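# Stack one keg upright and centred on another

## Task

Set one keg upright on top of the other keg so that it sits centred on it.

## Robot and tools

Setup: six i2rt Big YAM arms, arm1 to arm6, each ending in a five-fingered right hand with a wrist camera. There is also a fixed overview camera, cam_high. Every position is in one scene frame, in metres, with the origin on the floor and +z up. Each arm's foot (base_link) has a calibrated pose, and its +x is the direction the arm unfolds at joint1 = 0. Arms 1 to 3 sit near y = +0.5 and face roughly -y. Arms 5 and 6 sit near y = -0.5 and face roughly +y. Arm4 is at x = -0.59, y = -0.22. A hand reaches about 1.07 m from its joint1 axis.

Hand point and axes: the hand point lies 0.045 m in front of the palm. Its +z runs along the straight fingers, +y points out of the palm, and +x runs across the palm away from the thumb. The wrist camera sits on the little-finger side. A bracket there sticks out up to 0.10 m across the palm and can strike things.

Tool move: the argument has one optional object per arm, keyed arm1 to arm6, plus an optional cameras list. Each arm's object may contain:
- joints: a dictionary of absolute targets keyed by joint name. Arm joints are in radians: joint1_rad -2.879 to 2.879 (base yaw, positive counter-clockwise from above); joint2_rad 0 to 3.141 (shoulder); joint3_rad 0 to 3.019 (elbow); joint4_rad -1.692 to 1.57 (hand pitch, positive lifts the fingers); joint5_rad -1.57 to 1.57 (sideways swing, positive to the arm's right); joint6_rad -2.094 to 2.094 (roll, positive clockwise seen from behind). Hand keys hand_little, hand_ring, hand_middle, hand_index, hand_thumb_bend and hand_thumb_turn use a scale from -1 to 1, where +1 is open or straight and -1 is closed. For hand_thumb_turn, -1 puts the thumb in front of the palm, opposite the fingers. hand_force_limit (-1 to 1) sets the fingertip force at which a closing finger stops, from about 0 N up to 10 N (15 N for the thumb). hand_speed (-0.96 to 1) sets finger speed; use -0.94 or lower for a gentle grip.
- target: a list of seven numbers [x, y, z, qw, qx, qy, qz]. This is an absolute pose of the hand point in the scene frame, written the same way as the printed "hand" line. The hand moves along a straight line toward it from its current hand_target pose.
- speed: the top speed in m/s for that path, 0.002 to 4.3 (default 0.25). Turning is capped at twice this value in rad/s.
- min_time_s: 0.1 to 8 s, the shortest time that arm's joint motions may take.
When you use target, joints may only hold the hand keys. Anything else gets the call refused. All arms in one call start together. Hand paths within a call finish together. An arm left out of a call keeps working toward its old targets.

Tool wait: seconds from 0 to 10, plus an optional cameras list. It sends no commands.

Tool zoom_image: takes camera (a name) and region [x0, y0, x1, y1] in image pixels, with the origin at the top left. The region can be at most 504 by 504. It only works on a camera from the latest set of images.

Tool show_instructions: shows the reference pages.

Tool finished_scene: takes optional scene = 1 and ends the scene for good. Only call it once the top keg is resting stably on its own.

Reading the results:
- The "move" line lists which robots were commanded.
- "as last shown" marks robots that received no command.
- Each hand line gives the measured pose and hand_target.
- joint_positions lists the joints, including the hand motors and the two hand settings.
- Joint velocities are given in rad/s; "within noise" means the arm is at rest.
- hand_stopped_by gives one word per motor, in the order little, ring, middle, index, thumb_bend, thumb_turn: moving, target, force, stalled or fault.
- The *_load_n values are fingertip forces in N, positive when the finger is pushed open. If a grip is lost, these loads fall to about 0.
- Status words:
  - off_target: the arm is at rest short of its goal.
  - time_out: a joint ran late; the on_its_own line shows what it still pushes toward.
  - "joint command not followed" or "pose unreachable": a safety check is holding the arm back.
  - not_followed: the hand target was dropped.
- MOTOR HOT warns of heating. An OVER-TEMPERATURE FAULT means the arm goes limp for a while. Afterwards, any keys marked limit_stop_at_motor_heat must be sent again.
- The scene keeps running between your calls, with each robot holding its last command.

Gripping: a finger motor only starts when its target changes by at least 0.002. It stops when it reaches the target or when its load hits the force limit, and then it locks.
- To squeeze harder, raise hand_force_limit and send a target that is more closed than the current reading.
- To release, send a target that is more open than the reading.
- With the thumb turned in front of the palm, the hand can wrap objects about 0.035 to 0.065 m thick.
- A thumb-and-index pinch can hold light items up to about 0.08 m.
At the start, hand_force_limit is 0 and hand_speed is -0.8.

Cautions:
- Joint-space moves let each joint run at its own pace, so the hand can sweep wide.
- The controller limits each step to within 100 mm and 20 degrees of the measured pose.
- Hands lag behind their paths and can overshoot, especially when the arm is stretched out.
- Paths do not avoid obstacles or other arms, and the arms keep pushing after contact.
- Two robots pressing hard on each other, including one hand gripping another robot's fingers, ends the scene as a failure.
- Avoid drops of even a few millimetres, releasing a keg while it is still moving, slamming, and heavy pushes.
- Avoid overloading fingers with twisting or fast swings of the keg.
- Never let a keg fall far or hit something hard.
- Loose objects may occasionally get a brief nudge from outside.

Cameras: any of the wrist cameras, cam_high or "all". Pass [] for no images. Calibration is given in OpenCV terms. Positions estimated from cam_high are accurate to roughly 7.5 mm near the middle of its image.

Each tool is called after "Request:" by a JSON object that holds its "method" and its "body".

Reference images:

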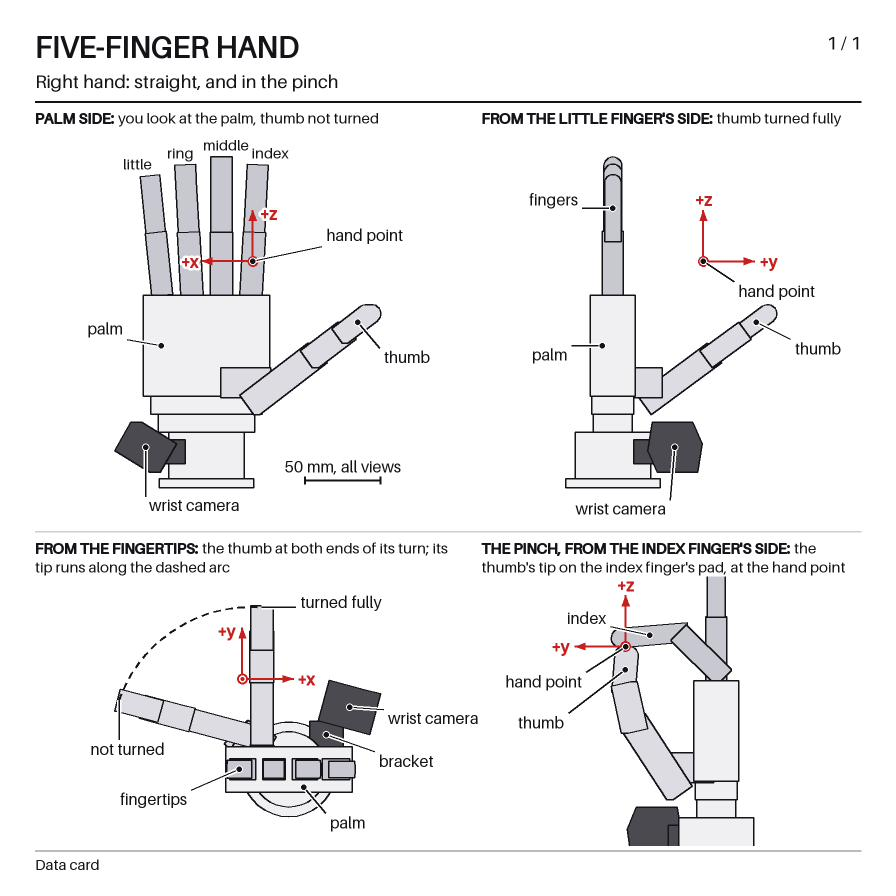

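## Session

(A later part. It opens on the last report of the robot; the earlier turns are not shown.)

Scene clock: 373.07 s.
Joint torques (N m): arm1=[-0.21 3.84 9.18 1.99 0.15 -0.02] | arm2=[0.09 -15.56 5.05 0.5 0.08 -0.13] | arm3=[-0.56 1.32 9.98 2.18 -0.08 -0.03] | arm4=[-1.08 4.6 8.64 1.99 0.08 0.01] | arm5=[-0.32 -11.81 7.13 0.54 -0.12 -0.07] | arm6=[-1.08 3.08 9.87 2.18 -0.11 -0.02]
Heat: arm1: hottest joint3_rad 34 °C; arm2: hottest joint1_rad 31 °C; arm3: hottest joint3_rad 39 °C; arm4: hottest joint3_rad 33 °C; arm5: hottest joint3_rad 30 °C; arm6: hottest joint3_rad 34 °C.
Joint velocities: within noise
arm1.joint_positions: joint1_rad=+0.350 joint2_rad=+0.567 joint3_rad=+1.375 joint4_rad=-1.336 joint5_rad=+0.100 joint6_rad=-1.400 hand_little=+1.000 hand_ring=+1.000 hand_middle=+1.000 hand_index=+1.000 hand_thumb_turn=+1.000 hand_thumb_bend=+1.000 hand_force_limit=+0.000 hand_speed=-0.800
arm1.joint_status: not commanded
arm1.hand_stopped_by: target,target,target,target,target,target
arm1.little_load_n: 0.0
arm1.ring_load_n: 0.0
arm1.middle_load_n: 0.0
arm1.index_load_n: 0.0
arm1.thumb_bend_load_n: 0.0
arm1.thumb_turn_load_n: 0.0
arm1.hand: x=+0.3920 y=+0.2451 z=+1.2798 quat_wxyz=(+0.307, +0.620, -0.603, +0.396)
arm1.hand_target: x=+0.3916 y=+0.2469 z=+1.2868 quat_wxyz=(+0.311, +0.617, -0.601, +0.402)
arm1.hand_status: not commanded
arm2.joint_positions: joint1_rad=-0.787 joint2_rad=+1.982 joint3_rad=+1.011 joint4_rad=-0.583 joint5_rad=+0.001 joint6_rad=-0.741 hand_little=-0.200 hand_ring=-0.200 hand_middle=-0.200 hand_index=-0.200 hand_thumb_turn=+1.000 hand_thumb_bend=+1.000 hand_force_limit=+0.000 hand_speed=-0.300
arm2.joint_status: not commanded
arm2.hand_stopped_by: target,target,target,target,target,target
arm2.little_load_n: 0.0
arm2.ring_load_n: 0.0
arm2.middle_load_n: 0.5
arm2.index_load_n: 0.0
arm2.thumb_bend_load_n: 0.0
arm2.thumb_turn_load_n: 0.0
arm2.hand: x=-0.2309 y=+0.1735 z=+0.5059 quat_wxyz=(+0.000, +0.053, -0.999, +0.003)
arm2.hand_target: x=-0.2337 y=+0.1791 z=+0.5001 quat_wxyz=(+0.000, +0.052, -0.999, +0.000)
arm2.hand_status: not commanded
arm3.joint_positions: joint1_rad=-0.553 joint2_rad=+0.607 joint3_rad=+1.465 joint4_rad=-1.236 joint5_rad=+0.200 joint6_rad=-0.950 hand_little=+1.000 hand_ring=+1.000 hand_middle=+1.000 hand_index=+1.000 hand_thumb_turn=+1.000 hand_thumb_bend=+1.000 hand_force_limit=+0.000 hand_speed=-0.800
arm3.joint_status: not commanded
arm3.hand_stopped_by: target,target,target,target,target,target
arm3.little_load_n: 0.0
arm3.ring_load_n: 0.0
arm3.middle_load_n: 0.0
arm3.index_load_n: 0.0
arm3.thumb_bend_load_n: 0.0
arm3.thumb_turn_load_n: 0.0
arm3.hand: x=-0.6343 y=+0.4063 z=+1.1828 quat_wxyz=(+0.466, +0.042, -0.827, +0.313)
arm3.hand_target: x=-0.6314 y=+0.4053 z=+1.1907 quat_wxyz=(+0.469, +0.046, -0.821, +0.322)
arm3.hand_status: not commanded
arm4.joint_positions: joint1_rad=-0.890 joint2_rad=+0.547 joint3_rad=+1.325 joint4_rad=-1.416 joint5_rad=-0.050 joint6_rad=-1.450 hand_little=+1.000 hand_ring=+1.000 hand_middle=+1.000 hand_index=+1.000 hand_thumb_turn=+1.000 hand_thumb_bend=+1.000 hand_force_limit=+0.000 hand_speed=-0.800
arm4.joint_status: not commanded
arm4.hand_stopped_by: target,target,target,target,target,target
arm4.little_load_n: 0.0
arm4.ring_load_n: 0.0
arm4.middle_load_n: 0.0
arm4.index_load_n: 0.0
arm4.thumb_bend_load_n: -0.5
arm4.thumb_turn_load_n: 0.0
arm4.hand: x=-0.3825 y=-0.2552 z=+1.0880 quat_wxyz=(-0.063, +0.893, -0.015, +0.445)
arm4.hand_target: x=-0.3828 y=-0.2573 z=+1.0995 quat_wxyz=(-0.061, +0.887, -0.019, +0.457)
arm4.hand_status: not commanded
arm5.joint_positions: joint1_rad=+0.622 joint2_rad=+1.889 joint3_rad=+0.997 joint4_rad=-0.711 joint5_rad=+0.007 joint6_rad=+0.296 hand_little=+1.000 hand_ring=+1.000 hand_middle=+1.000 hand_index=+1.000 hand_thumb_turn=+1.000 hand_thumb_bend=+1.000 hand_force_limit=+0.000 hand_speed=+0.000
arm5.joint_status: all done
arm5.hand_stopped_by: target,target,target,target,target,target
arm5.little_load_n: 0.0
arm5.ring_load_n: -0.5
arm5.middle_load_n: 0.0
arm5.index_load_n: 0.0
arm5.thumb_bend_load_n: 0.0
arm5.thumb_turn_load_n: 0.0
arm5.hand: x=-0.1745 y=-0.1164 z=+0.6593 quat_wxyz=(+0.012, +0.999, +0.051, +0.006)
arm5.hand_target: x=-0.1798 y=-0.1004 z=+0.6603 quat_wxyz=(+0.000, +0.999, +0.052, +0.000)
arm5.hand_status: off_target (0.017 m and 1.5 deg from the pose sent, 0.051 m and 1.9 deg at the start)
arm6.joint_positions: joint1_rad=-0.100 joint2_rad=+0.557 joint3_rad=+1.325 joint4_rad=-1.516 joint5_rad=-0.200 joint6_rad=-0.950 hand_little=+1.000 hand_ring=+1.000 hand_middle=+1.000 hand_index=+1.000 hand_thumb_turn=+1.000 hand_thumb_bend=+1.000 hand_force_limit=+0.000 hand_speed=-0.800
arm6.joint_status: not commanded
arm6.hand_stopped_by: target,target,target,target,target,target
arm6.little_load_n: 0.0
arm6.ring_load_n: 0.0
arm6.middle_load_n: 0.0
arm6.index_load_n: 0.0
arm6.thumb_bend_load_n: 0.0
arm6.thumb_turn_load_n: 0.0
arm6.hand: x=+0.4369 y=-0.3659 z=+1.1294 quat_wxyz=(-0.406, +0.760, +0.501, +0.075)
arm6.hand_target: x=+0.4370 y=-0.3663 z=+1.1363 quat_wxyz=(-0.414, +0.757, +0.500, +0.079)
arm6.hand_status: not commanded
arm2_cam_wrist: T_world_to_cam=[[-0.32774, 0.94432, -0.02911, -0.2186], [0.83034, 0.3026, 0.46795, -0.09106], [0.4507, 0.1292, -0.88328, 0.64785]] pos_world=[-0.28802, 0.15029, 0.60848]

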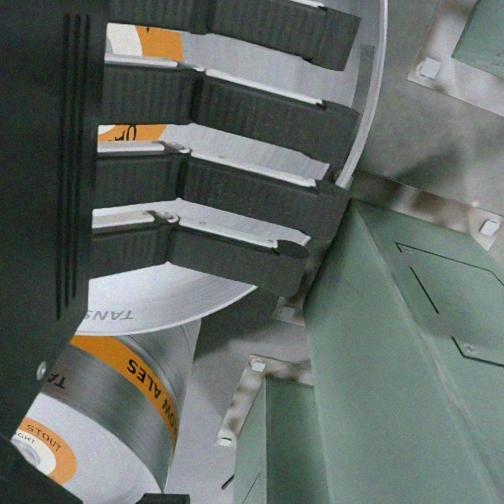

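Request:
{"method": "move", "body": {"arm2": {"target": [-0.229, 0.184, 0.40, 0, -0.0523, 0.9986, 0], "speed": 0.08}, "arm5": {"target": [-0.237, -0.125, 0.48, 0, 0.9994, 0.0349, 0], "speed": 0.12, "joints": {"hand_little": -0.2, "hand_ring": -0.2, "hand_middle": -0.2, "hand_index": -0.2}}, "cameras": ["arm2_cam_wrist", "arm5_cam_wrist", "cam_high"]}}

Scene clock: 399.57 s.
Joint torques (N m): arm1=[0.15 4.01 9.16 1.95 0.15 -0.02] | arm2=[0.21 -16.03 4.78 0.47 0.09 -0.11] | arm3=[-0.56 1.44 10.03 2.14 -0.06 -0.03] | arm4=[-0.91 4.6 8.66 1.92 0.06 0.02] | arm5=[0.56 -13.74 3.86 0.58 -0.15 0.08] | arm6=[-1.44 2.67 9.96 2.22 -0.12 -0.02]
Heat: arm1: hottest joint3_rad 34 °C; arm2: hottest joint2_rad 31 °C; arm3: hottest joint3_rad 39 °C; arm4: hottest joint3_rad 33 °C; arm5: hottest joint3_rad 31 °C; arm6: hottest joint3_rad 34 °C.
move: arm2 done; arm5 done
Joint velocities: within noise
arm1, arm3, arm4, arm6: as last shown
arm2.joint_positions: joint1_rad=-0.787 joint2_rad=+2.222 joint3_rad=+1.011 joint4_rad=-0.360 joint5_rad=+0.001 joint6_rad=-0.741 hand_little=-0.200 hand_ring=-0.200 hand_middle=-0.200 hand_index=-0.200 hand_thumb_turn=+1.000 hand_thumb_bend=+1.000 hand_force_limit=+0.000 hand_speed=-0.300
arm2.joint_status: not commanded
arm2.hand_stopped_by: target,target,target,target,target,target
arm2.little_load_n: 0.0
arm2.ring_load_n: 0.0
arm2.middle_load_n: 0.0
arm2.index_load_n: 0.0
arm2.thumb_bend_load_n: 0.0
arm2.thumb_turn_load_n: 0.0
arm2.hand: x=-0.2204 y=+0.1871 z=+0.4049 quat_wxyz=(-0.005, +0.053, -0.999, -0.004)
arm2.hand_target: x=-0.2288 y=+0.1841 z=+0.4003 quat_wxyz=(+0.000, +0.052, -0.999, +0.000)
arm2.hand_status: done (0.010 m and 0.7 deg from the pose sent, 0.106 m and 0.4 deg at the start)
arm3.middle_load_n: -0.5
arm4.thumb_bend_load_n: 0.0
arm5.joint_positions: joint1_rad=+0.741 joint2_rad=+2.324 joint3_rad=+1.072 joint4_rad=-0.338 joint5_rad=+0.006 joint6_rad=+0.449 hand_little=-0.200 hand_ring=-0.200 hand_middle=-0.200 hand_index=-0.200 hand_thumb_turn=+1.000 hand_thumb_bend=+1.000 hand_force_limit=+0.000 hand_speed=+0.000
arm5.joint_status: all done
arm5.hand_stopped_by: target,target,target,target,target,target
arm5.little_load_n: 0.0
arm5.ring_load_n: 0.0
arm5.middle_load_n: 0.0
arm5.index_load_n: 0.0
arm5.thumb_bend_load_n: 0.0
arm5.thumb_turn_load_n: 0.0
arm5.hand: x=-0.2288 y=-0.1294 z=+0.4846 quat_wxyz=(+0.005, +0.999, +0.034, +0.004)
arm5.hand_target: x=-0.2369 y=-0.1252 z=+0.4802 quat_wxyz=(+0.000, +0.999, +0.035, +0.000)
arm5.hand_status: done (0.010 m and 0.7 deg from the pose sent, 0.190 m and 2.3 deg at the start)
arm2_cam_wrist: T_world_to_cam=[[-0.32748, 0.94466, -0.01923, -0.23494], [0.82538, 0.29592, 0.48081, -0.06169], [0.45989, 0.14158, -0.87662, 0.5491]] pos_world=[-0.27855, 0.16245, 0.5065]
arm5_cam_wrist: T_world_to_cam=[[0.28113, -0.95557, 0.08866, -0.10635], [-0.82263, -0.19238, 0.53504, -0.47457], [-0.49421, -0.22335, -0.84016, 0.37418]] pos_world=[-0.17558, -0.10935, 0.57772]

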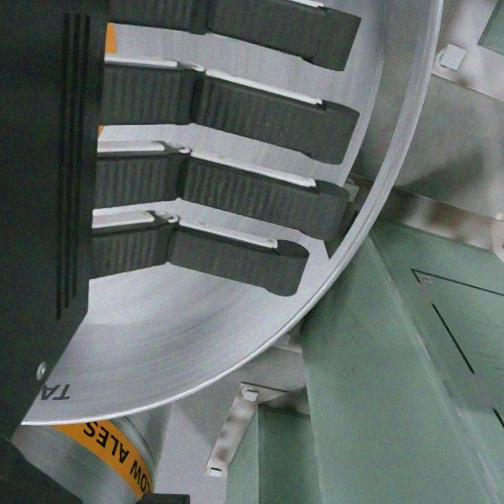

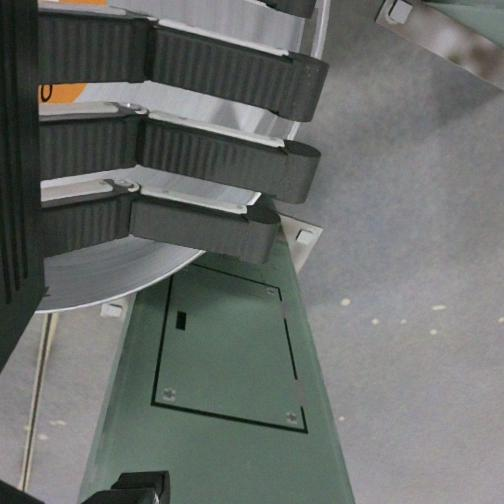

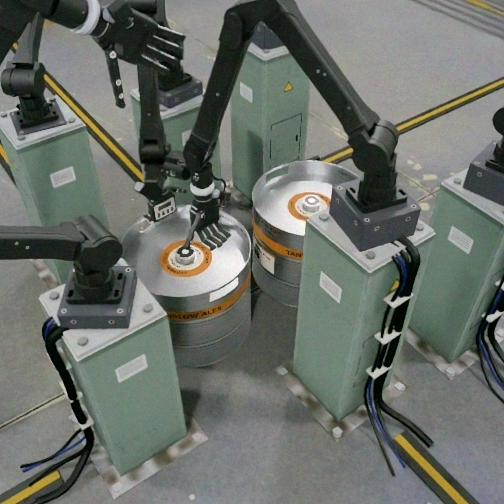

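Request:
{"method": "zoom_image", "body": {"camera": "arm2_cam_wrist", "region": [270, 0, 450, 270]}}

Request:
{"method": "zoom_image", "body": {"camera": "arm5_cam_wrist", "region": [220, 0, 360, 250]}}

Scaled by 1.867.

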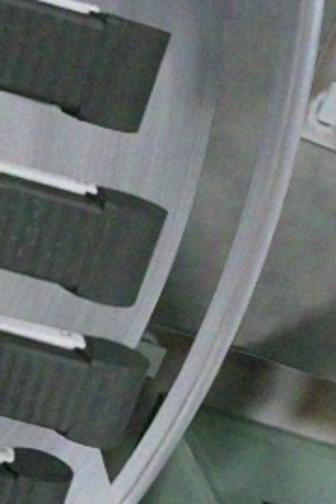

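Scaled by 2.016.

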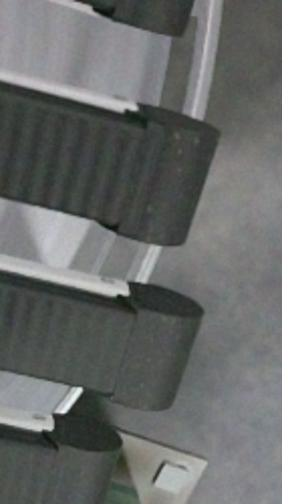

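Request:
{"method": "move", "body": {"arm2": {"target": [-0.239, 0.183, 0.369, 0, -0.0523, 0.9986, 0], "speed": 0.06, "joints": {"hand_thumb_turn": -1}}, "arm5": {"target": [-0.2435, -0.129, 0.40, 0, 0.9994, 0.0349, 0], "speed": 0.08, "joints": {"hand_thumb_turn": -1, "hand_speed": -0.5}}, "cameras": ["arm2_cam_wrist", "arm5_cam_wrist", "arm4_cam_wrist", "cam_high"]}}

Request:
{"method": "zoom_image", "body": {"camera": "arm2_cam_wrist", "region": [270, 0, 450, 300]}}

Request:
{"method": "zoom_image", "body": {"camera": "arm5_cam_wrist", "region": [220, 0, 400, 300]}}

Request:
{"method": "zoom_image", "body": {"camera": "arm4_cam_wrist", "region": [80, 60, 420, 400]}}

Scene clock: 449.10 s.
Joint torques (N m): arm1=[0.21 3.9 9.07 2.03 0.15 -0.03] | arm2=[0.03 -16.38 4.72 0.46 0.1 -0.12] | arm3=[-0.56 1.26 9.99 2.1 -0.07 -0.04] | arm4=[-0.91 4.6 8.64 1.98 0.07 0.03] | arm5=[0.73 -14.21 2.89 0.64 -0.15 0.06] | arm6=[-0.85 2.49 9.83 2.21 -0.14 -0.04]
Heat: arm1: hottest joint3_rad 34 °C; arm2: hottest joint1_rad 30 °C; arm3: hottest joint3_rad 39 °C; arm4: hottest joint3_rad 33 °C; arm5: hottest joint2_rad 29 °C; arm6: hottest joint3_rad 34 °C.
move: arm2 off_target; arm5 done
Joint velocities: within noise
arm1, arm3, arm4, arm6: as last shown
arm2.joint_positions: joint1_rad=-0.802 joint2_rad=+2.307 joint3_rad=+1.055 joint4_rad=-0.321 joint5_rad=+0.001 joint6_rad=-0.756 hand_little=-0.200 hand_ring=-0.200 hand_middle=-0.200 hand_index=-0.200 hand_thumb_turn=-1.000 hand_thumb_bend=+1.000 hand_force_limit=+0.000 hand_speed=-0.300
arm2.joint_status: all done
arm2.hand_stopped_by: target,target,target,target,target,target
arm2.little_load_n: 0.0
arm2.ring_load_n: 0.0
arm2.middle_load_n: 0.0
arm2.index_load_n: 0.0
arm2.thumb_bend_load_n: 0.0
arm2.thumb_turn_load_n: 0.0
arm2.hand: x=-0.2291 y=+0.1861 z=+0.3750 quat_wxyz=(-0.005, +0.053, -0.999, -0.004)
arm2.hand_target: x=-0.2389 y=+0.1832 z=+0.3693 quat_wxyz=(+0.000, +0.052, -0.999, +0.000)
arm2.hand_status: off_target (0.012 m and 0.8 deg from the pose sent, 0.041 m and 0.7 deg at the start)
arm3.middle_load_n: 0.0
arm5.joint_positions: joint1_rad=+0.755 joint2_rad=+2.529 joint3_rad=+1.174 joint4_rad=-0.230 joint5_rad=+0.006 joint6_rad=+0.465 hand_little=-0.200 hand_ring=-0.200 hand_middle=-0.200 hand_index=-0.200 hand_thumb_turn=-1.000 hand_thumb_bend=+1.000 hand_force_limit=+0.000 hand_speed=-0.500
arm5.joint_status: all done
arm5.hand_stopped_by: target,target,target,target,target,target
arm5.little_load_n: 0.0
arm5.ring_load_n: 0.0
arm5.middle_load_n: 0.0
arm5.index_load_n: 0.5
arm5.thumb_bend_load_n: 0.0
arm5.thumb_turn_load_n: 0.0
arm5.hand: x=-0.2363 y=-0.1295 z=+0.4062 quat_wxyz=(+0.003, +0.999, +0.032, +0.003)
arm5.hand_target: x=-0.2433 y=-0.1291 z=+0.4002 quat_wxyz=(+0.000, +0.999, +0.035, +0.000)
arm5.hand_status: done (0.010 m and 0.6 deg from the pose sent, 0.086 m and 0.7 deg at the start)
pictures: arm2_cam_wrist, arm4_cam_wrist, arm5_cam_wrist, cam_high
arm2_cam_wrist: T_world_to_cam=[[-0.32861, 0.94428, -0.01883, -0.23781], [0.82477, 0.29663, 0.48142, -0.04031], [0.46018, 0.14267, -0.87629, 0.52685]] pos_world=[-0.28735, 0.16135, 0.4766]
arm4_cam_wrist: T_world_to_cam=[[0.13681, -0.98453, 0.10943, -0.32426], [-0.89906, -0.16979, -0.40357, 0.05588], [0.4159, -0.04317, -0.90838, 1.25385]] pos_world=[-0.42688, -0.25563, 1.19701]
arm5_cam_wrist: T_world_to_cam=[[0.27873, -0.95662, 0.08477, -0.09642], [-0.82218, -0.19208, 0.53583, -0.43901], [-0.49631, -0.21905, -0.84006, 0.30463]] pos_world=[-0.18289, -0.10983, 0.49931]

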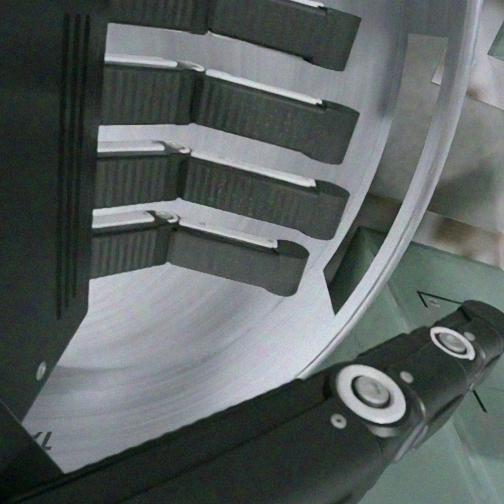

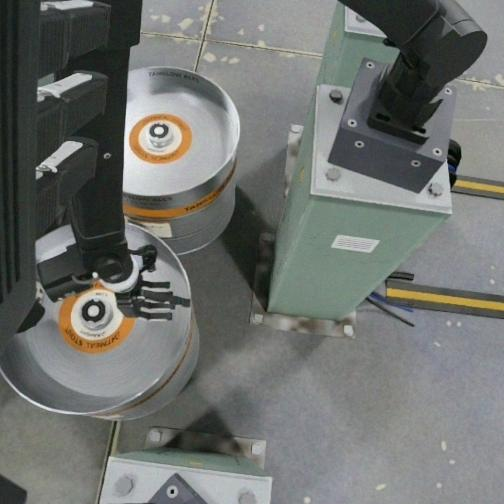

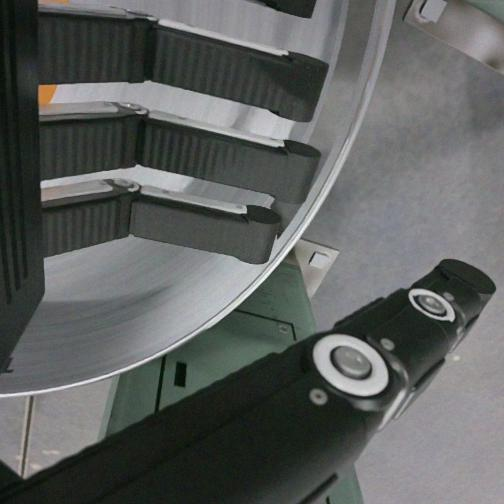

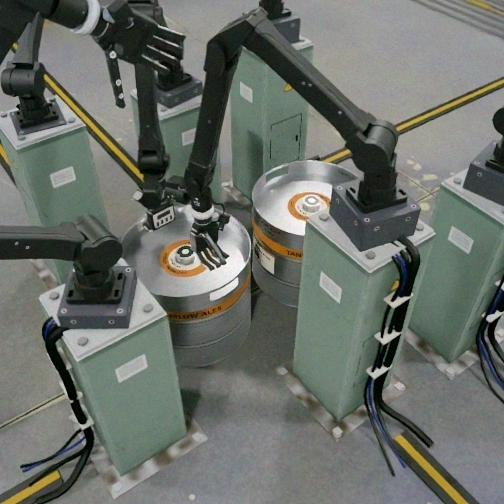

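Scaled by 1.680.

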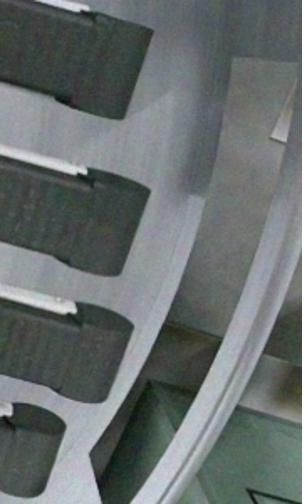

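Scaled by 1.680.

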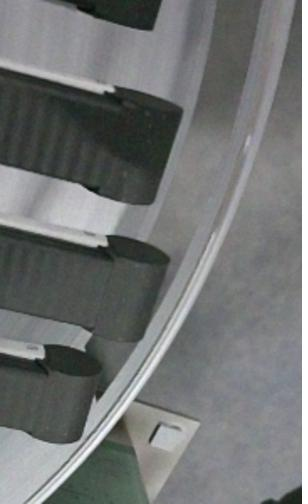

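Scaled by 1.482.

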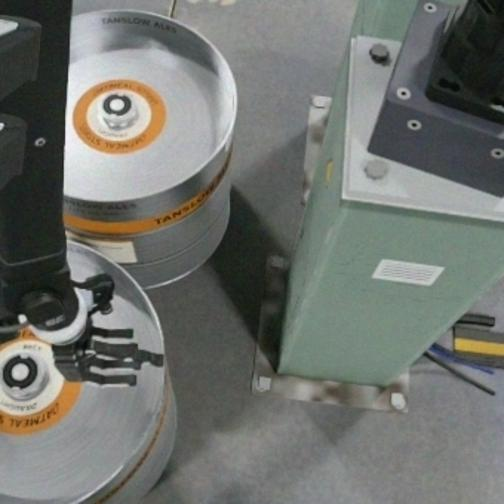

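Request:
{"method": "move", "body": {"arm2": {"target": [-0.239, 0.183, 0.359, 0, -0.0523, 0.9986, 0], "speed": 0.06}, "arm5": {"target": [-0.2435, -0.131, 0.367, 0, 0.9994, 0.0349, 0], "speed": 0.06}, "cameras": ["arm2_cam_wrist", "arm5_cam_wrist"]}}

Request:
{"method": "zoom_image", "body": {"camera": "arm2_cam_wrist", "region": [270, 0, 504, 330]}}

Request:
{"method": "zoom_image", "body": {"camera": "arm5_cam_wrist", "region": [220, 0, 454, 330]}}

Scene clock: 479.53 s.
Joint torques (N m): arm1=[0.03 3.96 9.16 1.99 0.15 -0.04] | arm2=[0.09 -16.38 4.59 0.47 0.1 -0.12] | arm3=[-0.5 1.32 9.98 2.19 -0.07 -0.04] | arm4=[-0.91 4.66 8.59 1.92 0.07 0.04] | arm5=[0.73 -14.39 2.54 0.65 -0.15 0.06] | arm6=[-0.91 3.14 9.85 2 -0.13 -0.08]
Heat: arm1: hottest joint3_rad 34 °C; arm2: hottest joint1_rad 30 °C; arm3: hottest joint3_rad 39 °C; arm4: hottest joint3_rad 33 °C; arm5: hottest joint2_rad 30 °C; arm6: hottest joint3_rad 34 °C.
move: arm2 off_target; arm5 done
Joint velocities: within noise
arm1, arm3, arm4, arm6: as last shown
arm2.joint_positions: joint1_rad=-0.802 joint2_rad=+2.332 joint3_rad=+1.066 joint4_rad=-0.305 joint5_rad=+0.001 joint6_rad=-0.756 hand_little=-0.200 hand_ring=-0.200 hand_middle=-0.200 hand_index=-0.200 hand_thumb_turn=-1.000 hand_thumb_bend=+1.000 hand_force_limit=+0.000 hand_speed=-0.300
arm2.joint_status: not commanded
arm2.hand_stopped_by: target,target,target,target,target,target
arm2.little_load_n: 0.0
arm2.ring_load_n: 0.0
arm2.middle_load_n: 0.0
arm2.index_load_n: 0.0
arm2.thumb_bend_load_n: 0.0
arm2.thumb_turn_load_n: 0.0
arm2.hand: x=-0.2295 y=+0.1855 z=+0.3653 quat_wxyz=(-0.005, +0.053, -0.999, -0.004)
arm2.hand_target: x=-0.2389 y=+0.1831 z=+0.3593 quat_wxyz=(+0.000, +0.052, -0.999, +0.000)
arm2.hand_status: off_target (0.012 m and 0.7 deg from the pose sent, 0.019 m and 0.8 deg at the start)
arm5.joint_positions: joint1_rad=+0.757 joint2_rad=+2.614 joint3_rad=+1.222 joint4_rad=-0.194 joint5_rad=+0.006 joint6_rad=+0.467 hand_little=-0.200 hand_ring=-0.200 hand_middle=-0.200 hand_index=-0.200 hand_thumb_turn=-1.000 hand_thumb_bend=+1.000 hand_force_limit=+0.000 hand_speed=-0.500
arm5.joint_status: not commanded
arm5.hand_stopped_by: target,target,target,target,target,target
arm5.little_load_n: 0.0
arm5.ring_load_n: 0.0
arm5.middle_load_n: 0.0
arm5.index_load_n: 0.0
arm5.thumb_bend_load_n: 0.0
arm5.thumb_turn_load_n: 0.0
arm5.hand: x=-0.2370 y=-0.1302 z=+0.3735 quat_wxyz=(+0.002, +0.999, +0.032, +0.003)
arm5.hand_target: x=-0.2433 y=-0.1311 z=+0.3672 quat_wxyz=(+0.000, +0.999, +0.035, +0.000)
arm5.hand_status: done (0.009 m and 0.5 deg from the pose sent, 0.040 m and 0.6 deg at the start)
arm6.index_load_n: -0.5
arm2_cam_wrist: T_world_to_cam=[[-0.3286, 0.94427, -0.01946, -0.23732], [0.82512, 0.29704, 0.48056, -0.03481], [0.45956, 0.14186, -0.87674, 0.51872]] pos_world=[-0.28765, 0.16085, 0.4669]
arm5_cam_wrist: T_world_to_cam=[[0.27836, -0.95683, 0.08363, -0.09389], [-0.82198, -0.19228, 0.53607, -0.42225], [-0.49684, -0.21796, -0.84002, 0.27666]] pos_world=[-0.18349, -0.11073, 0.46661]

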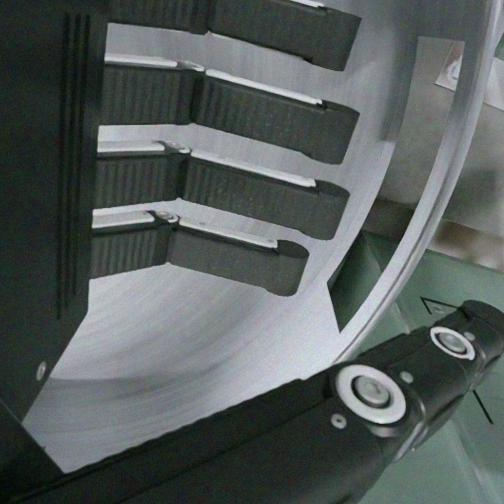

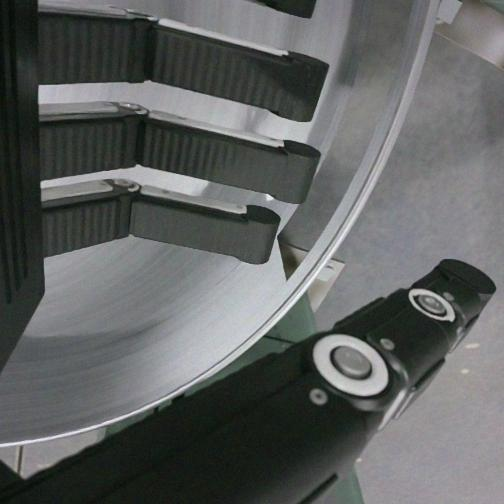

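Scaled by 1.527.

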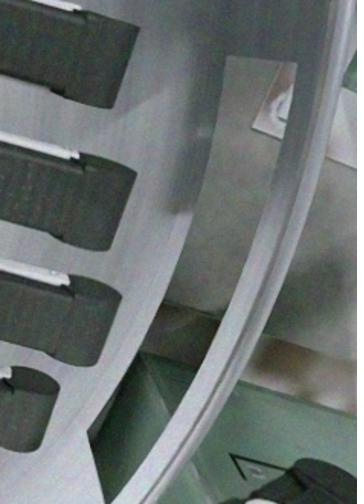

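Scaled by 1.527.

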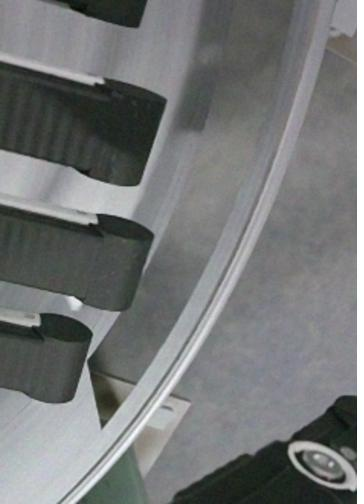

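Request:
{"method": "move", "body": {"arm2": {"target": [-0.2325, 0.186, 0.333, 0, -0.0523, 0.9986, 0], "speed": 0.06}, "arm5": {"target": [-0.247, -0.135, 0.333, 0, 0.9994, 0.0349, 0], "speed": 0.06}, "cameras": ["arm2_cam_wrist", "arm5_cam_wrist"]}}

Request:
{"method": "zoom_image", "body": {"camera": "arm2_cam_wrist", "region": [270, 0, 504, 330]}}

Request:
{"method": "zoom_image", "body": {"camera": "arm5_cam_wrist", "region": [220, 0, 454, 330]}}

Scene clock: 541.40 s.
Joint torques (N m): arm1=[-0.15 3.9 9.13 1.99 0.14 -0.04] | arm2=[0.56 -16.62 3.93 0.46 0.1 -0.05] | arm3=[-0.62 1.26 10.02 2.09 -0.08 -0.04] | arm4=[-0.79 4.66 8.64 1.91 0.07 0.01] | arm5=[0.73 -14.62 2.28 0.64 -0.15 0.07] | arm6=[-1.03 2.78 9.8 2.06 -0.14 -0.03]
Heat: arm1: hottest joint3_rad 34 °C; arm2: hottest joint2_rad 31 °C; arm3: hottest joint3_rad 40 °C; arm4: hottest joint3_rad 34 °C; arm5: hottest joint2_rad 31 °C; arm6: hottest joint3_rad 35 °C.
move: arm2 done; arm5 done
Joint velocities: within noise
arm1, arm3, arm4, arm6: as last shown
arm2.joint_positions: joint1_rad=-0.802 joint2_rad=+2.397 joint3_rad=+1.079 joint4_rad=-0.252 joint5_rad=+0.001 joint6_rad=-0.756 hand_little=-0.200 hand_ring=-0.200 hand_middle=-0.200 hand_index=-0.200 hand_thumb_turn=-1.000 hand_thumb_bend=+1.000 hand_force_limit=+0.000 hand_speed=-0.300
arm2.joint_status: not commanded
arm2.hand_stopped_by: target,target,target,target,target,target
arm2.little_load_n: 0.5
arm2.ring_load_n: 0.0
arm2.middle_load_n: 0.0
arm2.index_load_n: 0.0
arm2.thumb_bend_load_n: 0.0
arm2.thumb_turn_load_n: 0.0
arm2.hand: x=-0.2265 y=+0.1893 z=+0.3391 quat_wxyz=(-0.005, +0.053, -0.999, -0.003)
arm2.hand_target: x=-0.2324 y=+0.1862 z=+0.3332 quat_wxyz=(+0.000, +0.052, -0.999, +0.000)
arm2.hand_status: done (0.009 m and 0.7 deg from the pose sent, 0.032 m and 0.7 deg at the start)
arm5.joint_positions: joint1_rad=+0.768 joint2_rad=+2.701 joint3_rad=+1.280 joint4_rad=-0.163 joint5_rad=+0.006 joint6_rad=+0.478 hand_little=-0.200 hand_ring=-0.200 hand_middle=-0.200 hand_index=-0.200 hand_thumb_turn=-1.000 hand_thumb_bend=+1.000 hand_force_limit=+0.000 hand_speed=-0.500
arm5.joint_status: not commanded
arm5.hand_stopped_by: target,target,target,target,target,target
arm5.little_load_n: 0.0
arm5.ring_load_n: 0.0
arm5.middle_load_n: 0.0
arm5.index_load_n: 0.0
arm5.thumb_bend_load_n: 0.0
arm5.thumb_turn_load_n: 0.0
arm5.hand: x=-0.2414 y=-0.1330 z=+0.3398 quat_wxyz=(+0.002, +0.999, +0.033, +0.003)
arm5.hand_target: x=-0.2468 y=-0.1350 z=+0.3332 quat_wxyz=(+0.000, +0.999, +0.035, +0.000)
arm5.hand_status: done (0.009 m and 0.4 deg from the pose sent, 0.042 m and 0.5 deg at the start)
arm6.index_load_n: 0.0
arm2_cam_wrist: T_world_to_cam=[[-0.32863, 0.94424, -0.02011, -0.24031], [0.82543, 0.2975, 0.47975, -0.02564], [0.45898, 0.14106, -0.87718, 0.494]] pos_world=[-0.28455, 0.16485, 0.44079]
arm5_cam_wrist: T_world_to_cam=[[0.27919, -0.95676, 0.08166, -0.09153], [-0.82134, -0.19388, 0.53648, -0.40845], [-0.49745, -0.21685, -0.83995, 0.24551]] pos_world=[-0.18779, -0.11353, 0.43281]

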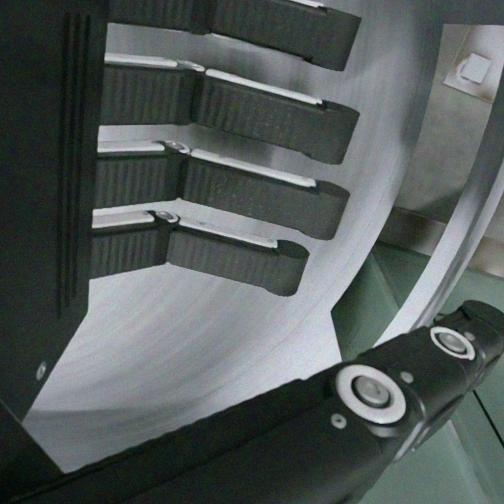

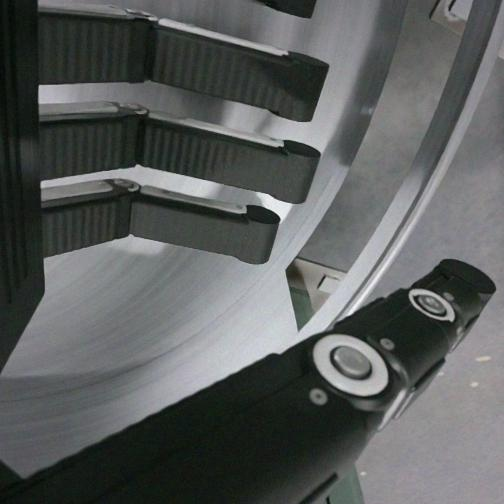

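Scaled by 1.527.

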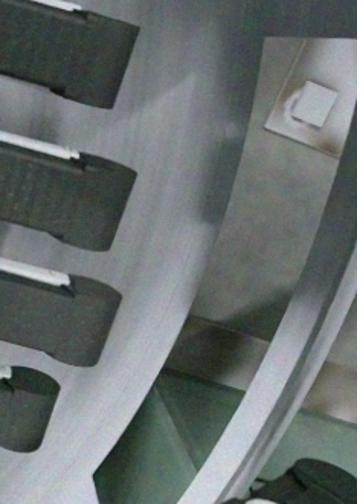

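Scaled by 1.527.

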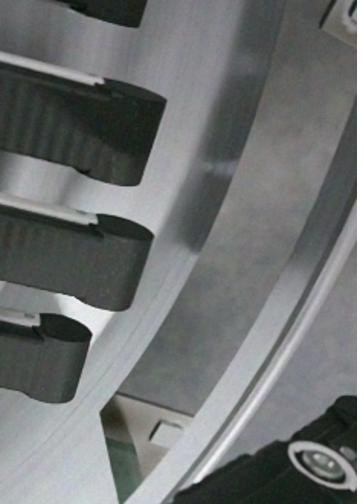

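Request:
{"method": "move", "body": {"arm2": {"target": [-0.2295, 0.247, 0.333, 0, -0.0523, 0.9986, 0], "speed": 0.05}, "arm5": {"target": [-0.2465, -0.191, 0.333, 0, 0.9994, 0.0349, 0], "speed": 0.05}, "cameras": ["arm2_cam_wrist", "arm5_cam_wrist", "cam_high"]}}

Scene clock: 564.40 s.
Joint torques (N m): arm1=[0.15 3.9 9.16 2.02 0.15 -0.03] | arm2=[0.09 -17.55 0.87 0.46 0.07 -0.12] | arm3=[-0.56 1.38 10.04 2.15 -0.08 -0.03] | arm4=[-0.85 4.72 8.65 1.98 0.06 0.03] | arm5=[0.62 -14.39 0.2 0.64 -0.16 0.06] | arm6=[-0.73 3.25 9.92 2.14 -0.16 -0.02]
Heat: arm1: hottest joint3_rad 35 °C; arm2: hottest joint2_rad 31 °C; arm3: hottest joint3_rad 40 °C; arm4: hottest joint3_rad 34 °C; arm5: hottest joint2_rad 29 °C; arm6: hottest joint3_rad 35 °C.
move: arm2 done; arm5 done
Joint velocities: within noise
arm1, arm3, arm4, arm6: as last shown
arm2.joint_positions: joint1_rad=-0.883 joint2_rad=+2.397 joint3_rad=+0.962 joint4_rad=-0.136 joint5_rad=+0.001 joint6_rad=-0.836 hand_little=-0.200 hand_ring=-0.200 hand_middle=-0.200 hand_index=-0.200 hand_thumb_turn=-1.000 hand_thumb_bend=+1.000 hand_force_limit=+0.000 hand_speed=-0.300
arm2.joint_status: not commanded
arm2.hand_stopped_by: target,target,target,target,target,target
arm2.little_load_n: 0.5
arm2.ring_load_n: 0.5
arm2.middle_load_n: 0.5
arm2.index_load_n: 0.0
arm2.thumb_bend_load_n: 0.0
arm2.thumb_turn_load_n: 0.0
arm2.hand: x=-0.2244 y=+0.2454 z=+0.3310 quat_wxyz=(-0.005, +0.052, -0.999, -0.004)
arm2.hand_target: x=-0.2294 y=+0.2471 z=+0.3330 quat_wxyz=(+0.000, +0.052, -0.999, +0.000)
arm2.hand_status: done (0.006 m and 0.7 deg from the pose sent, 0.058 m and 0.6 deg at the start)
arm3.index_load_n: -0.5
arm5.joint_positions: joint1_rad=+0.842 joint2_rad=+2.701 joint3_rad=+1.167 joint4_rad=-0.042 joint5_rad=+0.005 joint6_rad=+0.550 hand_little=-0.200 hand_ring=-0.200 hand_middle=-0.200 hand_index=-0.200 hand_thumb_turn=-1.000 hand_thumb_bend=+1.000 hand_force_limit=+0.000 hand_speed=-0.500
arm5.joint_status: not commanded
arm5.hand_stopped_by: target,target,target,target,target,target
arm5.little_load_n: 0.0
arm5.ring_load_n: 0.0
arm5.middle_load_n: 0.0
arm5.index_load_n: 0.0
arm5.thumb_bend_load_n: -0.5
arm5.thumb_turn_load_n: 0.0
arm5.hand: x=-0.2453 y=-0.1844 z=+0.3352 quat_wxyz=(-0.002, +0.999, +0.033, +0.001)
arm5.hand_target: x=-0.2464 y=-0.1910 z=+0.3330 quat_wxyz=(+0.000, +0.999, +0.035, +0.000)
arm5.hand_status: done (0.007 m and 0.3 deg from the pose sent, 0.059 m and 0.4 deg at the start)
arm2_cam_wrist: T_world_to_cam=[[-0.3268, 0.9449, -0.01922, -0.2927], [0.82556, 0.2953, 0.48088, -0.03999], [0.46006, 0.14128, -0.87657, 0.47799]] pos_world=[-0.28255, 0.22085, 0.4326]
arm5_cam_wrist: T_world_to_cam=[[0.28088, -0.95686, 0.07434, -0.13644], [-0.81894, -0.19856, 0.53843, -0.42011], [-0.50044, -0.21211, -0.83939, 0.22846]] pos_world=[-0.1914, -0.16551, 0.42811]

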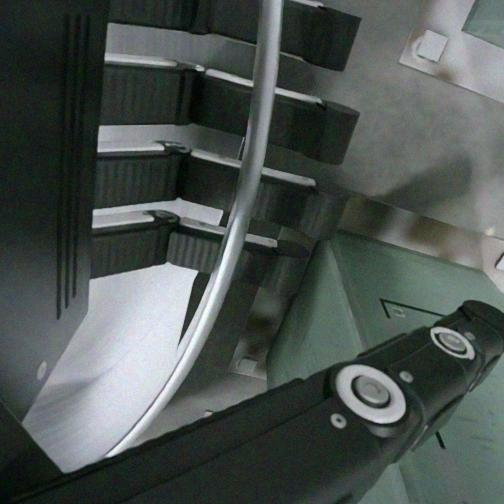

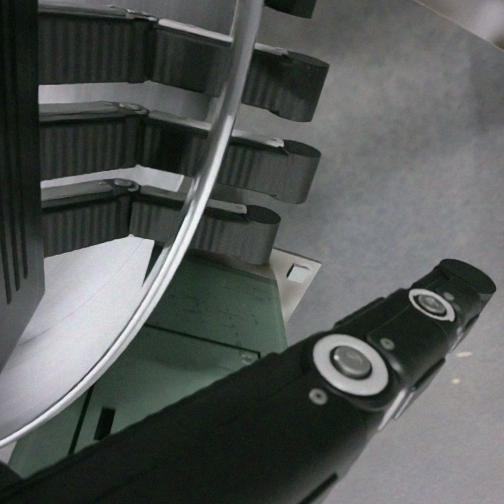

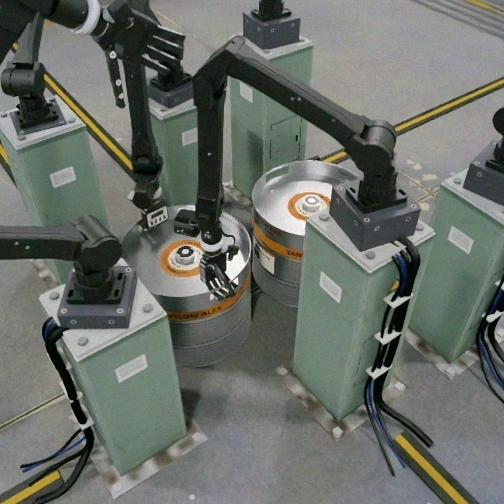

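Request:
{"method": "move", "body": {"arm2": {"target": [-0.2295, 0.251, 0.348, 0, -0.0523, 0.9986, 0], "speed": 0.03, "joints": {"hand_speed": -0.6, "hand_little": -0.4, "hand_ring": -0.4, "hand_middle": -0.4, "hand_index": -0.4}}, "arm5": {"target": [-0.2465, -0.196, 0.348, 0, 0.9994, 0.0349, 0], "speed": 0.03, "joints": {"hand_speed": -0.6, "hand_little": -0.4, "hand_ring": -0.4, "hand_middle": -0.4, "hand_index": -0.4}}, "cameras": ["arm2_cam_wrist", "arm5_cam_wrist"]}}

Scene clock: 576.17 s.
Joint torques (N m): arm1=[0.09 3.9 9.21 2.02 0.14 -0.04] | arm2=[-0.03 -18.61 0.8 -0.09 0.06 -0.13] | arm3=[-0.38 1.26 10.02 2.17 -0.08 -0.04] | arm4=[-0.97 4.54 8.62 1.95 0.07 0.02] | arm5=[0.85 -16.26 -0.32 0.36 -0.16 0.06] | arm6=[-1.2 2.61 9.84 2 -0.13 -0.04]
Heat: arm1: hottest joint3_rad 35 °C; arm2: hottest joint2_rad 31 °C; arm3: hottest joint3_rad 40 °C; arm4: hottest joint3_rad 34 °C; arm5: hottest joint2_rad 29 °C; arm6: hottest joint3_rad 35 °C.
move: arm2 done; arm5 off_target
Joint velocities: within noise
arm1, arm3, arm4, arm6: as last shown
arm2.joint_positions: joint1_rad=-0.889 joint2_rad=+2.367 joint3_rad=+0.936 joint4_rad=-0.135 joint5_rad=+0.001 joint6_rad=-0.842 hand_little=-0.400 hand_ring=-0.400 hand_middle=-0.400 hand_index=-0.400 hand_thumb_turn=-1.000 hand_thumb_bend=+1.000 hand_force_limit=+0.000 hand_speed=-0.600
arm2.joint_status: all done
arm2.hand_stopped_by: target,target,target,target,target,target
arm2.little_load_n: 0.0
arm2.ring_load_n: 0.0
arm2.middle_load_n: 1.5
arm2.index_load_n: 0.0
arm2.thumb_bend_load_n: 0.0
arm2.thumb_turn_load_n: 0.0
arm2.hand: x=-0.2237 y=+0.2495 z=+0.3407 quat_wxyz=(-0.004, +0.053, -0.999, -0.002)
arm2.hand_target: x=-0.2294 y=+0.2511 z=+0.3478 quat_wxyz=(+0.000, +0.052, -0.999, +0.000)
arm2.hand_status: done (0.009 m and 0.5 deg from the pose sent, 0.019 m and 0.7 deg at the start)
arm3.index_load_n: 0.0
arm3.thumb_turn_load_n: -0.5
arm5.joint_positions: joint1_rad=+0.846 joint2_rad=+2.692 joint3_rad=+1.132 joint4_rad=-0.036 joint5_rad=+0.005 joint6_rad=+0.559 hand_little=-0.400 hand_ring=-0.400 hand_middle=-0.400 hand_index=-0.400 hand_thumb_turn=-1.000 hand_thumb_bend=+1.000 hand_force_limit=+0.000 hand_speed=-0.600
arm5.joint_status: all done
arm5.hand_stopped_by: target,target,target,target,target,target
arm5.little_load_n: 0.0
arm5.ring_load_n: 1.0
arm5.middle_load_n: 0.0
arm5.index_load_n: 0.5
arm5.thumb_bend_load_n: -0.5
arm5.thumb_turn_load_n: 0.0
arm5.hand: x=-0.2375 y=-0.1986 z=+0.3387 quat_wxyz=(+0.007, +0.999, +0.031, +0.006)
arm5.hand_target: x=-0.2464 y=-0.1962 z=+0.3478 quat_wxyz=(+0.000, +0.999, +0.035, +0.000)
arm5.hand_status: off_target (0.013 m and 1.1 deg from the pose sent, 0.017 m and 0.3 deg at the start)
arm2_cam_wrist: T_world_to_cam=[[-0.32796, 0.94445, -0.02143, -0.29554], [0.82666, 0.29789, 0.47739, -0.0455], [0.45726, 0.13885, -0.87843, 0.48621]] pos_world=[-0.28164, 0.22516, 0.44249]
arm5_cam_wrist: T_world_to_cam=[[0.27563, -0.95675, 0.09307, -0.16006], [-0.8258, -0.18612, 0.53236, -0.41563], [-0.49201, -0.22359, -0.84139, 0.23278]] pos_world=[-0.18458, -0.17845, 0.43202]

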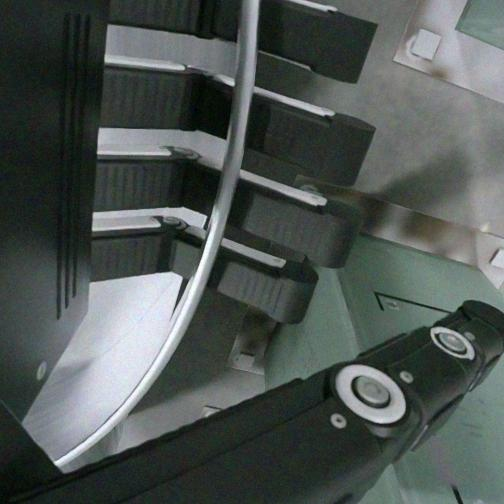

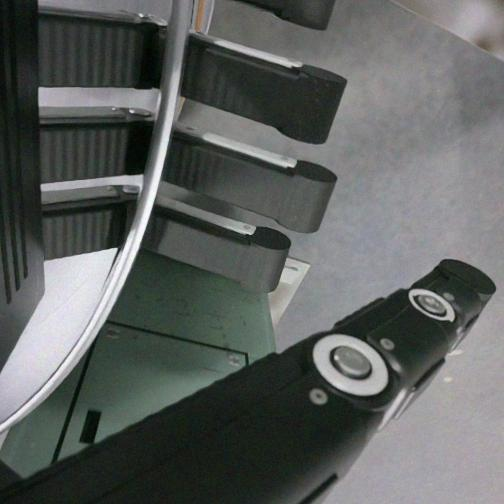

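Request:
{"method": "move", "body": {"arm2": {"target": [-0.2295, 0.252, 0.368, 0, -0.0523, 0.9986, 0], "speed": 0.03}, "arm5": {"target": [-0.2465, -0.195, 0.368, 0, 0.9994, 0.0349, 0], "speed": 0.03}, "cameras": ["arm2_cam_wrist", "arm5_cam_wrist"]}}

Scene clock: 582.87 s.
Joint torques (N m): arm1=[0.26 4.13 9.2 2.03 0.16 -0.04] | arm2=[-0.03 -23.06 -0.12 -1.03 0.13 -0.11] | arm3=[-0.56 1.2 10 2.14 -0.07 -0.04] | arm4=[-0.85 4.72 8.62 1.94 0.08 0.02] | arm5=[0.79 -19.37 -1.99 -0.4 -0.16 0] | arm6=[-0.91 2.67 9.87 2.14 -0.13 -0.01]
Heat: arm1: hottest joint3_rad 35 °C; arm2: hottest joint2_rad 31 °C; arm3: hottest joint3_rad 40 °C; arm4: hottest joint3_rad 34 °C; arm5: hottest joint2_rad 29 °C; arm6: hottest joint3_rad 35 °C.
move: arm2 off_target; arm5 off_target
Joint velocities: within noise
arm1, arm3, arm4, arm6: as last shown
arm2.joint_positions: joint1_rad=-0.890 joint2_rad=+2.362 joint3_rad=+0.922 joint4_rad=-0.135 joint5_rad=-0.001 joint6_rad=-0.846 hand_little=-0.400 hand_ring=-0.400 hand_middle=-0.400 hand_index=-0.400 hand_thumb_turn=-1.000 hand_thumb_bend=+1.000 hand_force_limit=+0.000 hand_speed=-0.600
arm2.joint_status: not commanded
arm2.hand_stopped_by: target,target,target,target,target,target
arm2.little_load_n: 0.0
arm2.ring_load_n: 1.0
arm2.middle_load_n: 6.0
arm2.index_load_n: 3.0
arm2.thumb_bend_load_n: 0.0
arm2.thumb_turn_load_n: 0.0
arm2.hand: x=-0.2193 y=+0.2548 z=+0.3424 quat_wxyz=(-0.007, +0.054, -0.999, -0.005)
arm2.hand_target: x=-0.2290 y=+0.2524 z=+0.3659 quat_wxyz=(+0.000, +0.052, -0.999, +0.000)
arm2.hand_status: off_target (0.028 m and 1.0 deg from the pose sent, 0.028 m and 0.5 deg at the start)
arm3.thumb_turn_load_n: 0.0
arm5.joint_positions: joint1_rad=+0.846 joint2_rad=+2.688 joint3_rad=+1.122 joint4_rad=-0.030 joint5_rad=+0.005 joint6_rad=+0.563 hand_little=-0.400 hand_ring=-0.400 hand_middle=-0.400 hand_index=-0.400 hand_thumb_turn=-1.000 hand_thumb_bend=+1.000 hand_force_limit=+0.000 hand_speed=-0.600
arm5.joint_status: not commanded
arm5.hand_stopped_by: target,target,target,target,target,target
arm5.little_load_n: 0.0
arm5.ring_load_n: 3.5
arm5.middle_load_n: 2.5
arm5.index_load_n: 1.0
arm5.thumb_bend_load_n: 0.0
arm5.thumb_turn_load_n: 0.0
arm5.hand: x=-0.2363 y=-0.2006 z=+0.3404 quat_wxyz=(+0.007, +1.000, +0.029, +0.006)
arm5.hand_target: x=-0.2462 y=-0.1956 z=+0.3659 quat_wxyz=(+0.000, +0.999, +0.035, +0.000)
arm5.hand_status: off_target (0.030 m and 1.2 deg from the pose sent, 0.031 m and 1.1 deg at the start)
arm2_cam_wrist: T_world_to_cam=[[-0.32954, 0.94396, -0.01844, -0.30035], [0.82263, 0.29666, 0.48505, -0.05483], [0.46334, 0.14468, -0.87429, 0.48341]] pos_world=[-0.27786, 0.22984, 0.4437]
arm5_cam_wrist: T_world_to_cam=[[0.27126, -0.95799, 0.09308, -0.16369], [-0.82668, -0.18236, 0.53229, -0.41527], [-0.49296, -0.22134, -0.84143, 0.23452]] pos_world=[-0.18329, -0.18064, 0.43362]

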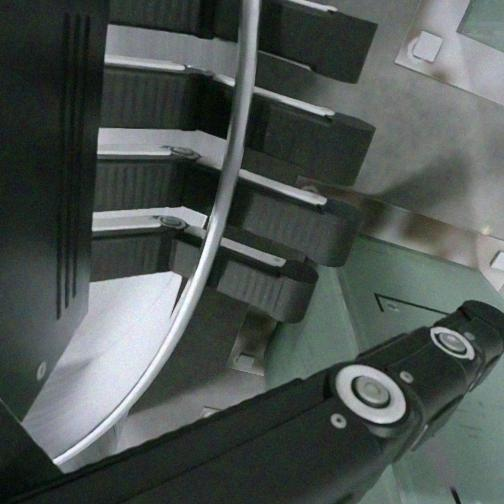

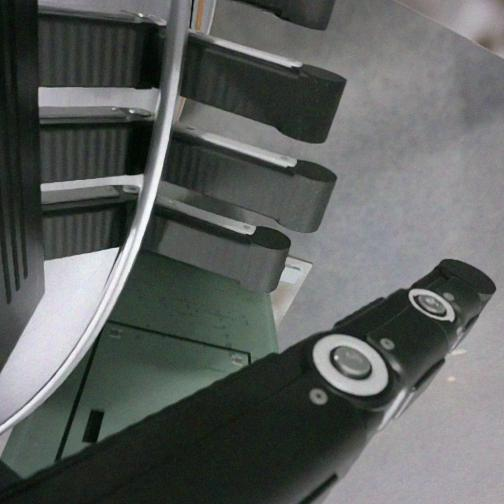

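Request:
{"method": "move", "body": {"arm2": {"joints": {"hand_force_limit": 0.2, "hand_speed": -0.94, "hand_little": -0.6, "hand_ring": -0.6, "hand_middle": -0.6, "hand_index": -0.6}}, "arm5": {"joints": {"hand_force_limit": 0.2, "hand_speed": -0.94, "hand_little": -0.6, "hand_ring": -0.6, "hand_middle": -0.6, "hand_index": -0.6}}, "cameras": ["arm2_cam_wrist"]}}

Scene clock: 595.30 s.
Joint torques (N m): arm1=[-0.15 3.9 9.2 2 0.15 -0.04] | arm2=[0.26 -23 -0.16 -1.05 0.36 -0.06] | arm3=[-0.44 1.32 9.98 2.15 -0.09 -0.04] | arm4=[-1.03 4.6 8.62 1.96 0.07 0.02] | arm5=[0.73 -19.84 -2.04 -0.83 -0.27 -0.22] | arm6=[-1.14 2.9 9.88 2.24 -0.09 -0.04]
Heat: arm1: hottest joint3_rad 35 °C; arm2: hottest joint2_rad 31 °C; arm3: hottest joint3_rad 40 °C; arm4: hottest joint3_rad 34 °C; arm5: hottest joint2_rad 30 °C; arm6: hottest joint3_rad 35 °C.
move: arm2 off_target; arm5 done
Joint velocities: within noise
arm1.joint_positions: joint1_rad=+0.350 joint2_rad=+0.567 joint3_rad=+1.375 joint4_rad=-1.336 joint5_rad=+0.100 joint6_rad=-1.400 hand_little=+1.000 hand_ring=+1.000 hand_middle=+1.000 hand_index=+1.000 hand_thumb_turn=+1.000 hand_thumb_bend=+1.000 hand_force_limit=+0.000 hand_speed=-0.800
arm1.joint_status: not commanded
arm1.hand_stopped_by: target,target,target,target,target,target
arm1.little_load_n: 0.0
arm1.ring_load_n: 0.0
arm1.middle_load_n: 0.0
arm1.index_load_n: 0.0
arm1.thumb_bend_load_n: 0.0
arm1.thumb_turn_load_n: 0.0
arm1.hand: x=+0.3920 y=+0.2451 z=+1.2798 quat_wxyz=(+0.307, +0.620, -0.603, +0.396)
arm1.hand_target: x=+0.3916 y=+0.2469 z=+1.2868 quat_wxyz=(+0.311, +0.617, -0.601, +0.402)
arm1.hand_status: not commanded
arm2.joint_positions: joint1_rad=-0.894 joint2_rad=+2.362 joint3_rad=+0.922 joint4_rad=-0.135 joint5_rad=-0.007 joint6_rad=-0.852 hand_little=-0.500 hand_ring=-0.437 hand_middle=-0.404 hand_index=-0.426 hand_thumb_turn=-1.000 hand_thumb_bend=+1.000 hand_force_limit=+0.200 hand_speed=-0.940
arm2.joint_status: hand_little off_target (ended at -0.500, target -0.600); hand_ring off_target (ended at -0.437, target -0.600); hand_middle off_target (ended at -0.404, target -0.600); hand_index off_target (ended at -0.426, target -0.600); the others done
arm2.hand_stopped_by: force,force,force,force,target,target
arm2.little_load_n: 5.0
arm2.ring_load_n: 3.5
arm2.middle_load_n: 0.0
arm2.index_load_n: 3.5
arm2.thumb_bend_load_n: 0.0
arm2.thumb_turn_load_n: 0.0
arm2.hand: x=-0.2196 y=+0.2550 z=+0.3423 quat_wxyz=(-0.009, +0.055, -0.998, -0.003)
arm2.hand_target: x=-0.2290 y=+0.2523 z=+0.3659 quat_wxyz=(+0.000, +0.052, -0.999, +0.000)
arm2.hand_status: not commanded
arm3.joint_positions: joint1_rad=-0.553 joint2_rad=+0.607 joint3_rad=+1.465 joint4_rad=-1.236 joint5_rad=+0.200 joint6_rad=-0.950 hand_little=+1.000 hand_ring=+1.000 hand_middle=+1.000 hand_index=+1.000 hand_thumb_turn=+1.000 hand_thumb_bend=+1.000 hand_force_limit=+0.000 hand_speed=-0.800
arm3.joint_status: not commanded
arm3.hand_stopped_by: target,target,target,target,target,target
arm3.little_load_n: 0.0
arm3.ring_load_n: 0.0
arm3.middle_load_n: 0.0
arm3.index_load_n: 0.0
arm3.thumb_bend_load_n: 0.0
arm3.thumb_turn_load_n: 0.0
arm3.hand: x=-0.6343 y=+0.4063 z=+1.1828 quat_wxyz=(+0.466, +0.042, -0.827, +0.313)
arm3.hand_target: x=-0.6314 y=+0.4053 z=+1.1907 quat_wxyz=(+0.469, +0.046, -0.821, +0.322)
arm3.hand_status: not commanded
arm4.joint_positions: joint1_rad=-0.890 joint2_rad=+0.547 joint3_rad=+1.325 joint4_rad=-1.416 joint5_rad=-0.050 joint6_rad=-1.450 hand_little=+1.000 hand_ring=+1.000 hand_middle=+1.000 hand_index=+1.000 hand_thumb_turn=+1.000 hand_thumb_bend=+1.000 hand_force_limit=+0.000 hand_speed=-0.800
arm4.joint_status: not commanded
arm4.hand_stopped_by: target,target,target,target,target,target
arm4.little_load_n: 0.0
arm4.ring_load_n: 0.0
arm4.middle_load_n: 0.0
arm4.index_load_n: 0.0
arm4.thumb_bend_load_n: 0.0
arm4.thumb_turn_load_n: 0.0
arm4.hand: x=-0.3825 y=-0.2552 z=+1.0880 quat_wxyz=(-0.063, +0.893, -0.015, +0.445)
arm4.hand_target: x=-0.3828 y=-0.2573 z=+1.0995 quat_wxyz=(-0.061, +0.887, -0.019, +0.457)
arm4.hand_status: not commanded
arm5.joint_positions: joint1_rad=+0.846 joint2_rad=+2.695 joint3_rad=+1.122 joint4_rad=-0.018 joint5_rad=+0.008 joint6_rad=+0.586 hand_little=-0.600 hand_ring=-0.599 hand_middle=-0.599 hand_index=-0.599 hand_thumb_turn=-1.000 hand_thumb_bend=+1.000 hand_force_limit=+0.200 hand_speed=-0.940
arm5.joint_status: all done
arm5.hand_stopped_by: target,target,target,target,target,target
arm5.little_load_n: 0.5
arm5.ring_load_n: 4.5
arm5.middle_load_n: 4.0
arm5.index_load_n: 2.5
arm5.thumb_bend_load_n: 0.0
arm5.thumb_turn_load_n: 0.0
arm5.hand: x=-0.2368 y=-0.2005 z=+0.3372 quat_wxyz=(+0.004, +1.000, +0.018, +0.006)
arm5.hand_target: x=-0.2462 y=-0.1956 z=+0.3659 quat_wxyz=(+0.000, +0.999, +0.035, +0.000)
arm5.hand_status: not commanded
arm6.joint_positions: joint1_rad=-0.100 joint2_rad=+0.557 joint3_rad=+1.325 joint4_rad=-1.516 joint5_rad=-0.200 joint6_rad=-0.950 hand_little=+1.000 hand_ring=+1.000 hand_middle=+1.000 hand_index=+1.000 hand_thumb_turn=+1.000 hand_thumb_bend=+1.000 hand_force_limit=+0.000 hand_speed=-0.800
arm6.joint_status: not commanded
arm6.hand_stopped_by: target,target,target,target,target,target
arm6.little_load_n: 0.0
arm6.ring_load_n: 0.0
arm6.middle_load_n: 0.0
arm6.index_load_n: 0.0
arm6.thumb_bend_load_n: 0.0
arm6.thumb_turn_load_n: 0.0
arm6.hand: x=+0.4369 y=-0.3659 z=+1.1294 quat_wxyz=(-0.406, +0.760, +0.501, +0.075)
arm6.hand_target: x=+0.4370 y=-0.3663 z=+1.1363 quat_wxyz=(-0.414, +0.757, +0.500, +0.079)
arm6.hand_status: not commanded
arm2_cam_wrist: T_world_to_cam=[[-0.33161, 0.94312, -0.02384, -0.29906], [0.81974, 0.30055, 0.48754, -0.05705], [0.46697, 0.14213, -0.87278, 0.48433]] pos_world=[-0.27858, 0.23036, 0.44339]

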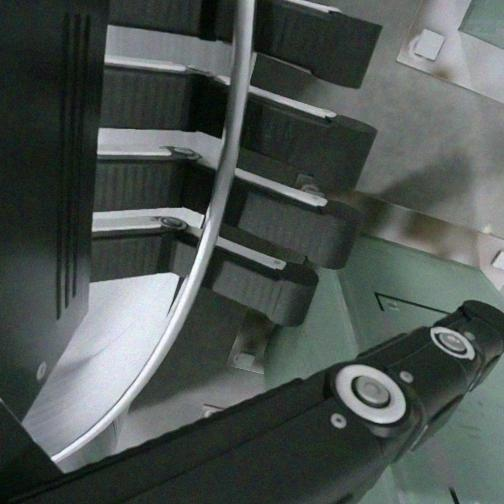

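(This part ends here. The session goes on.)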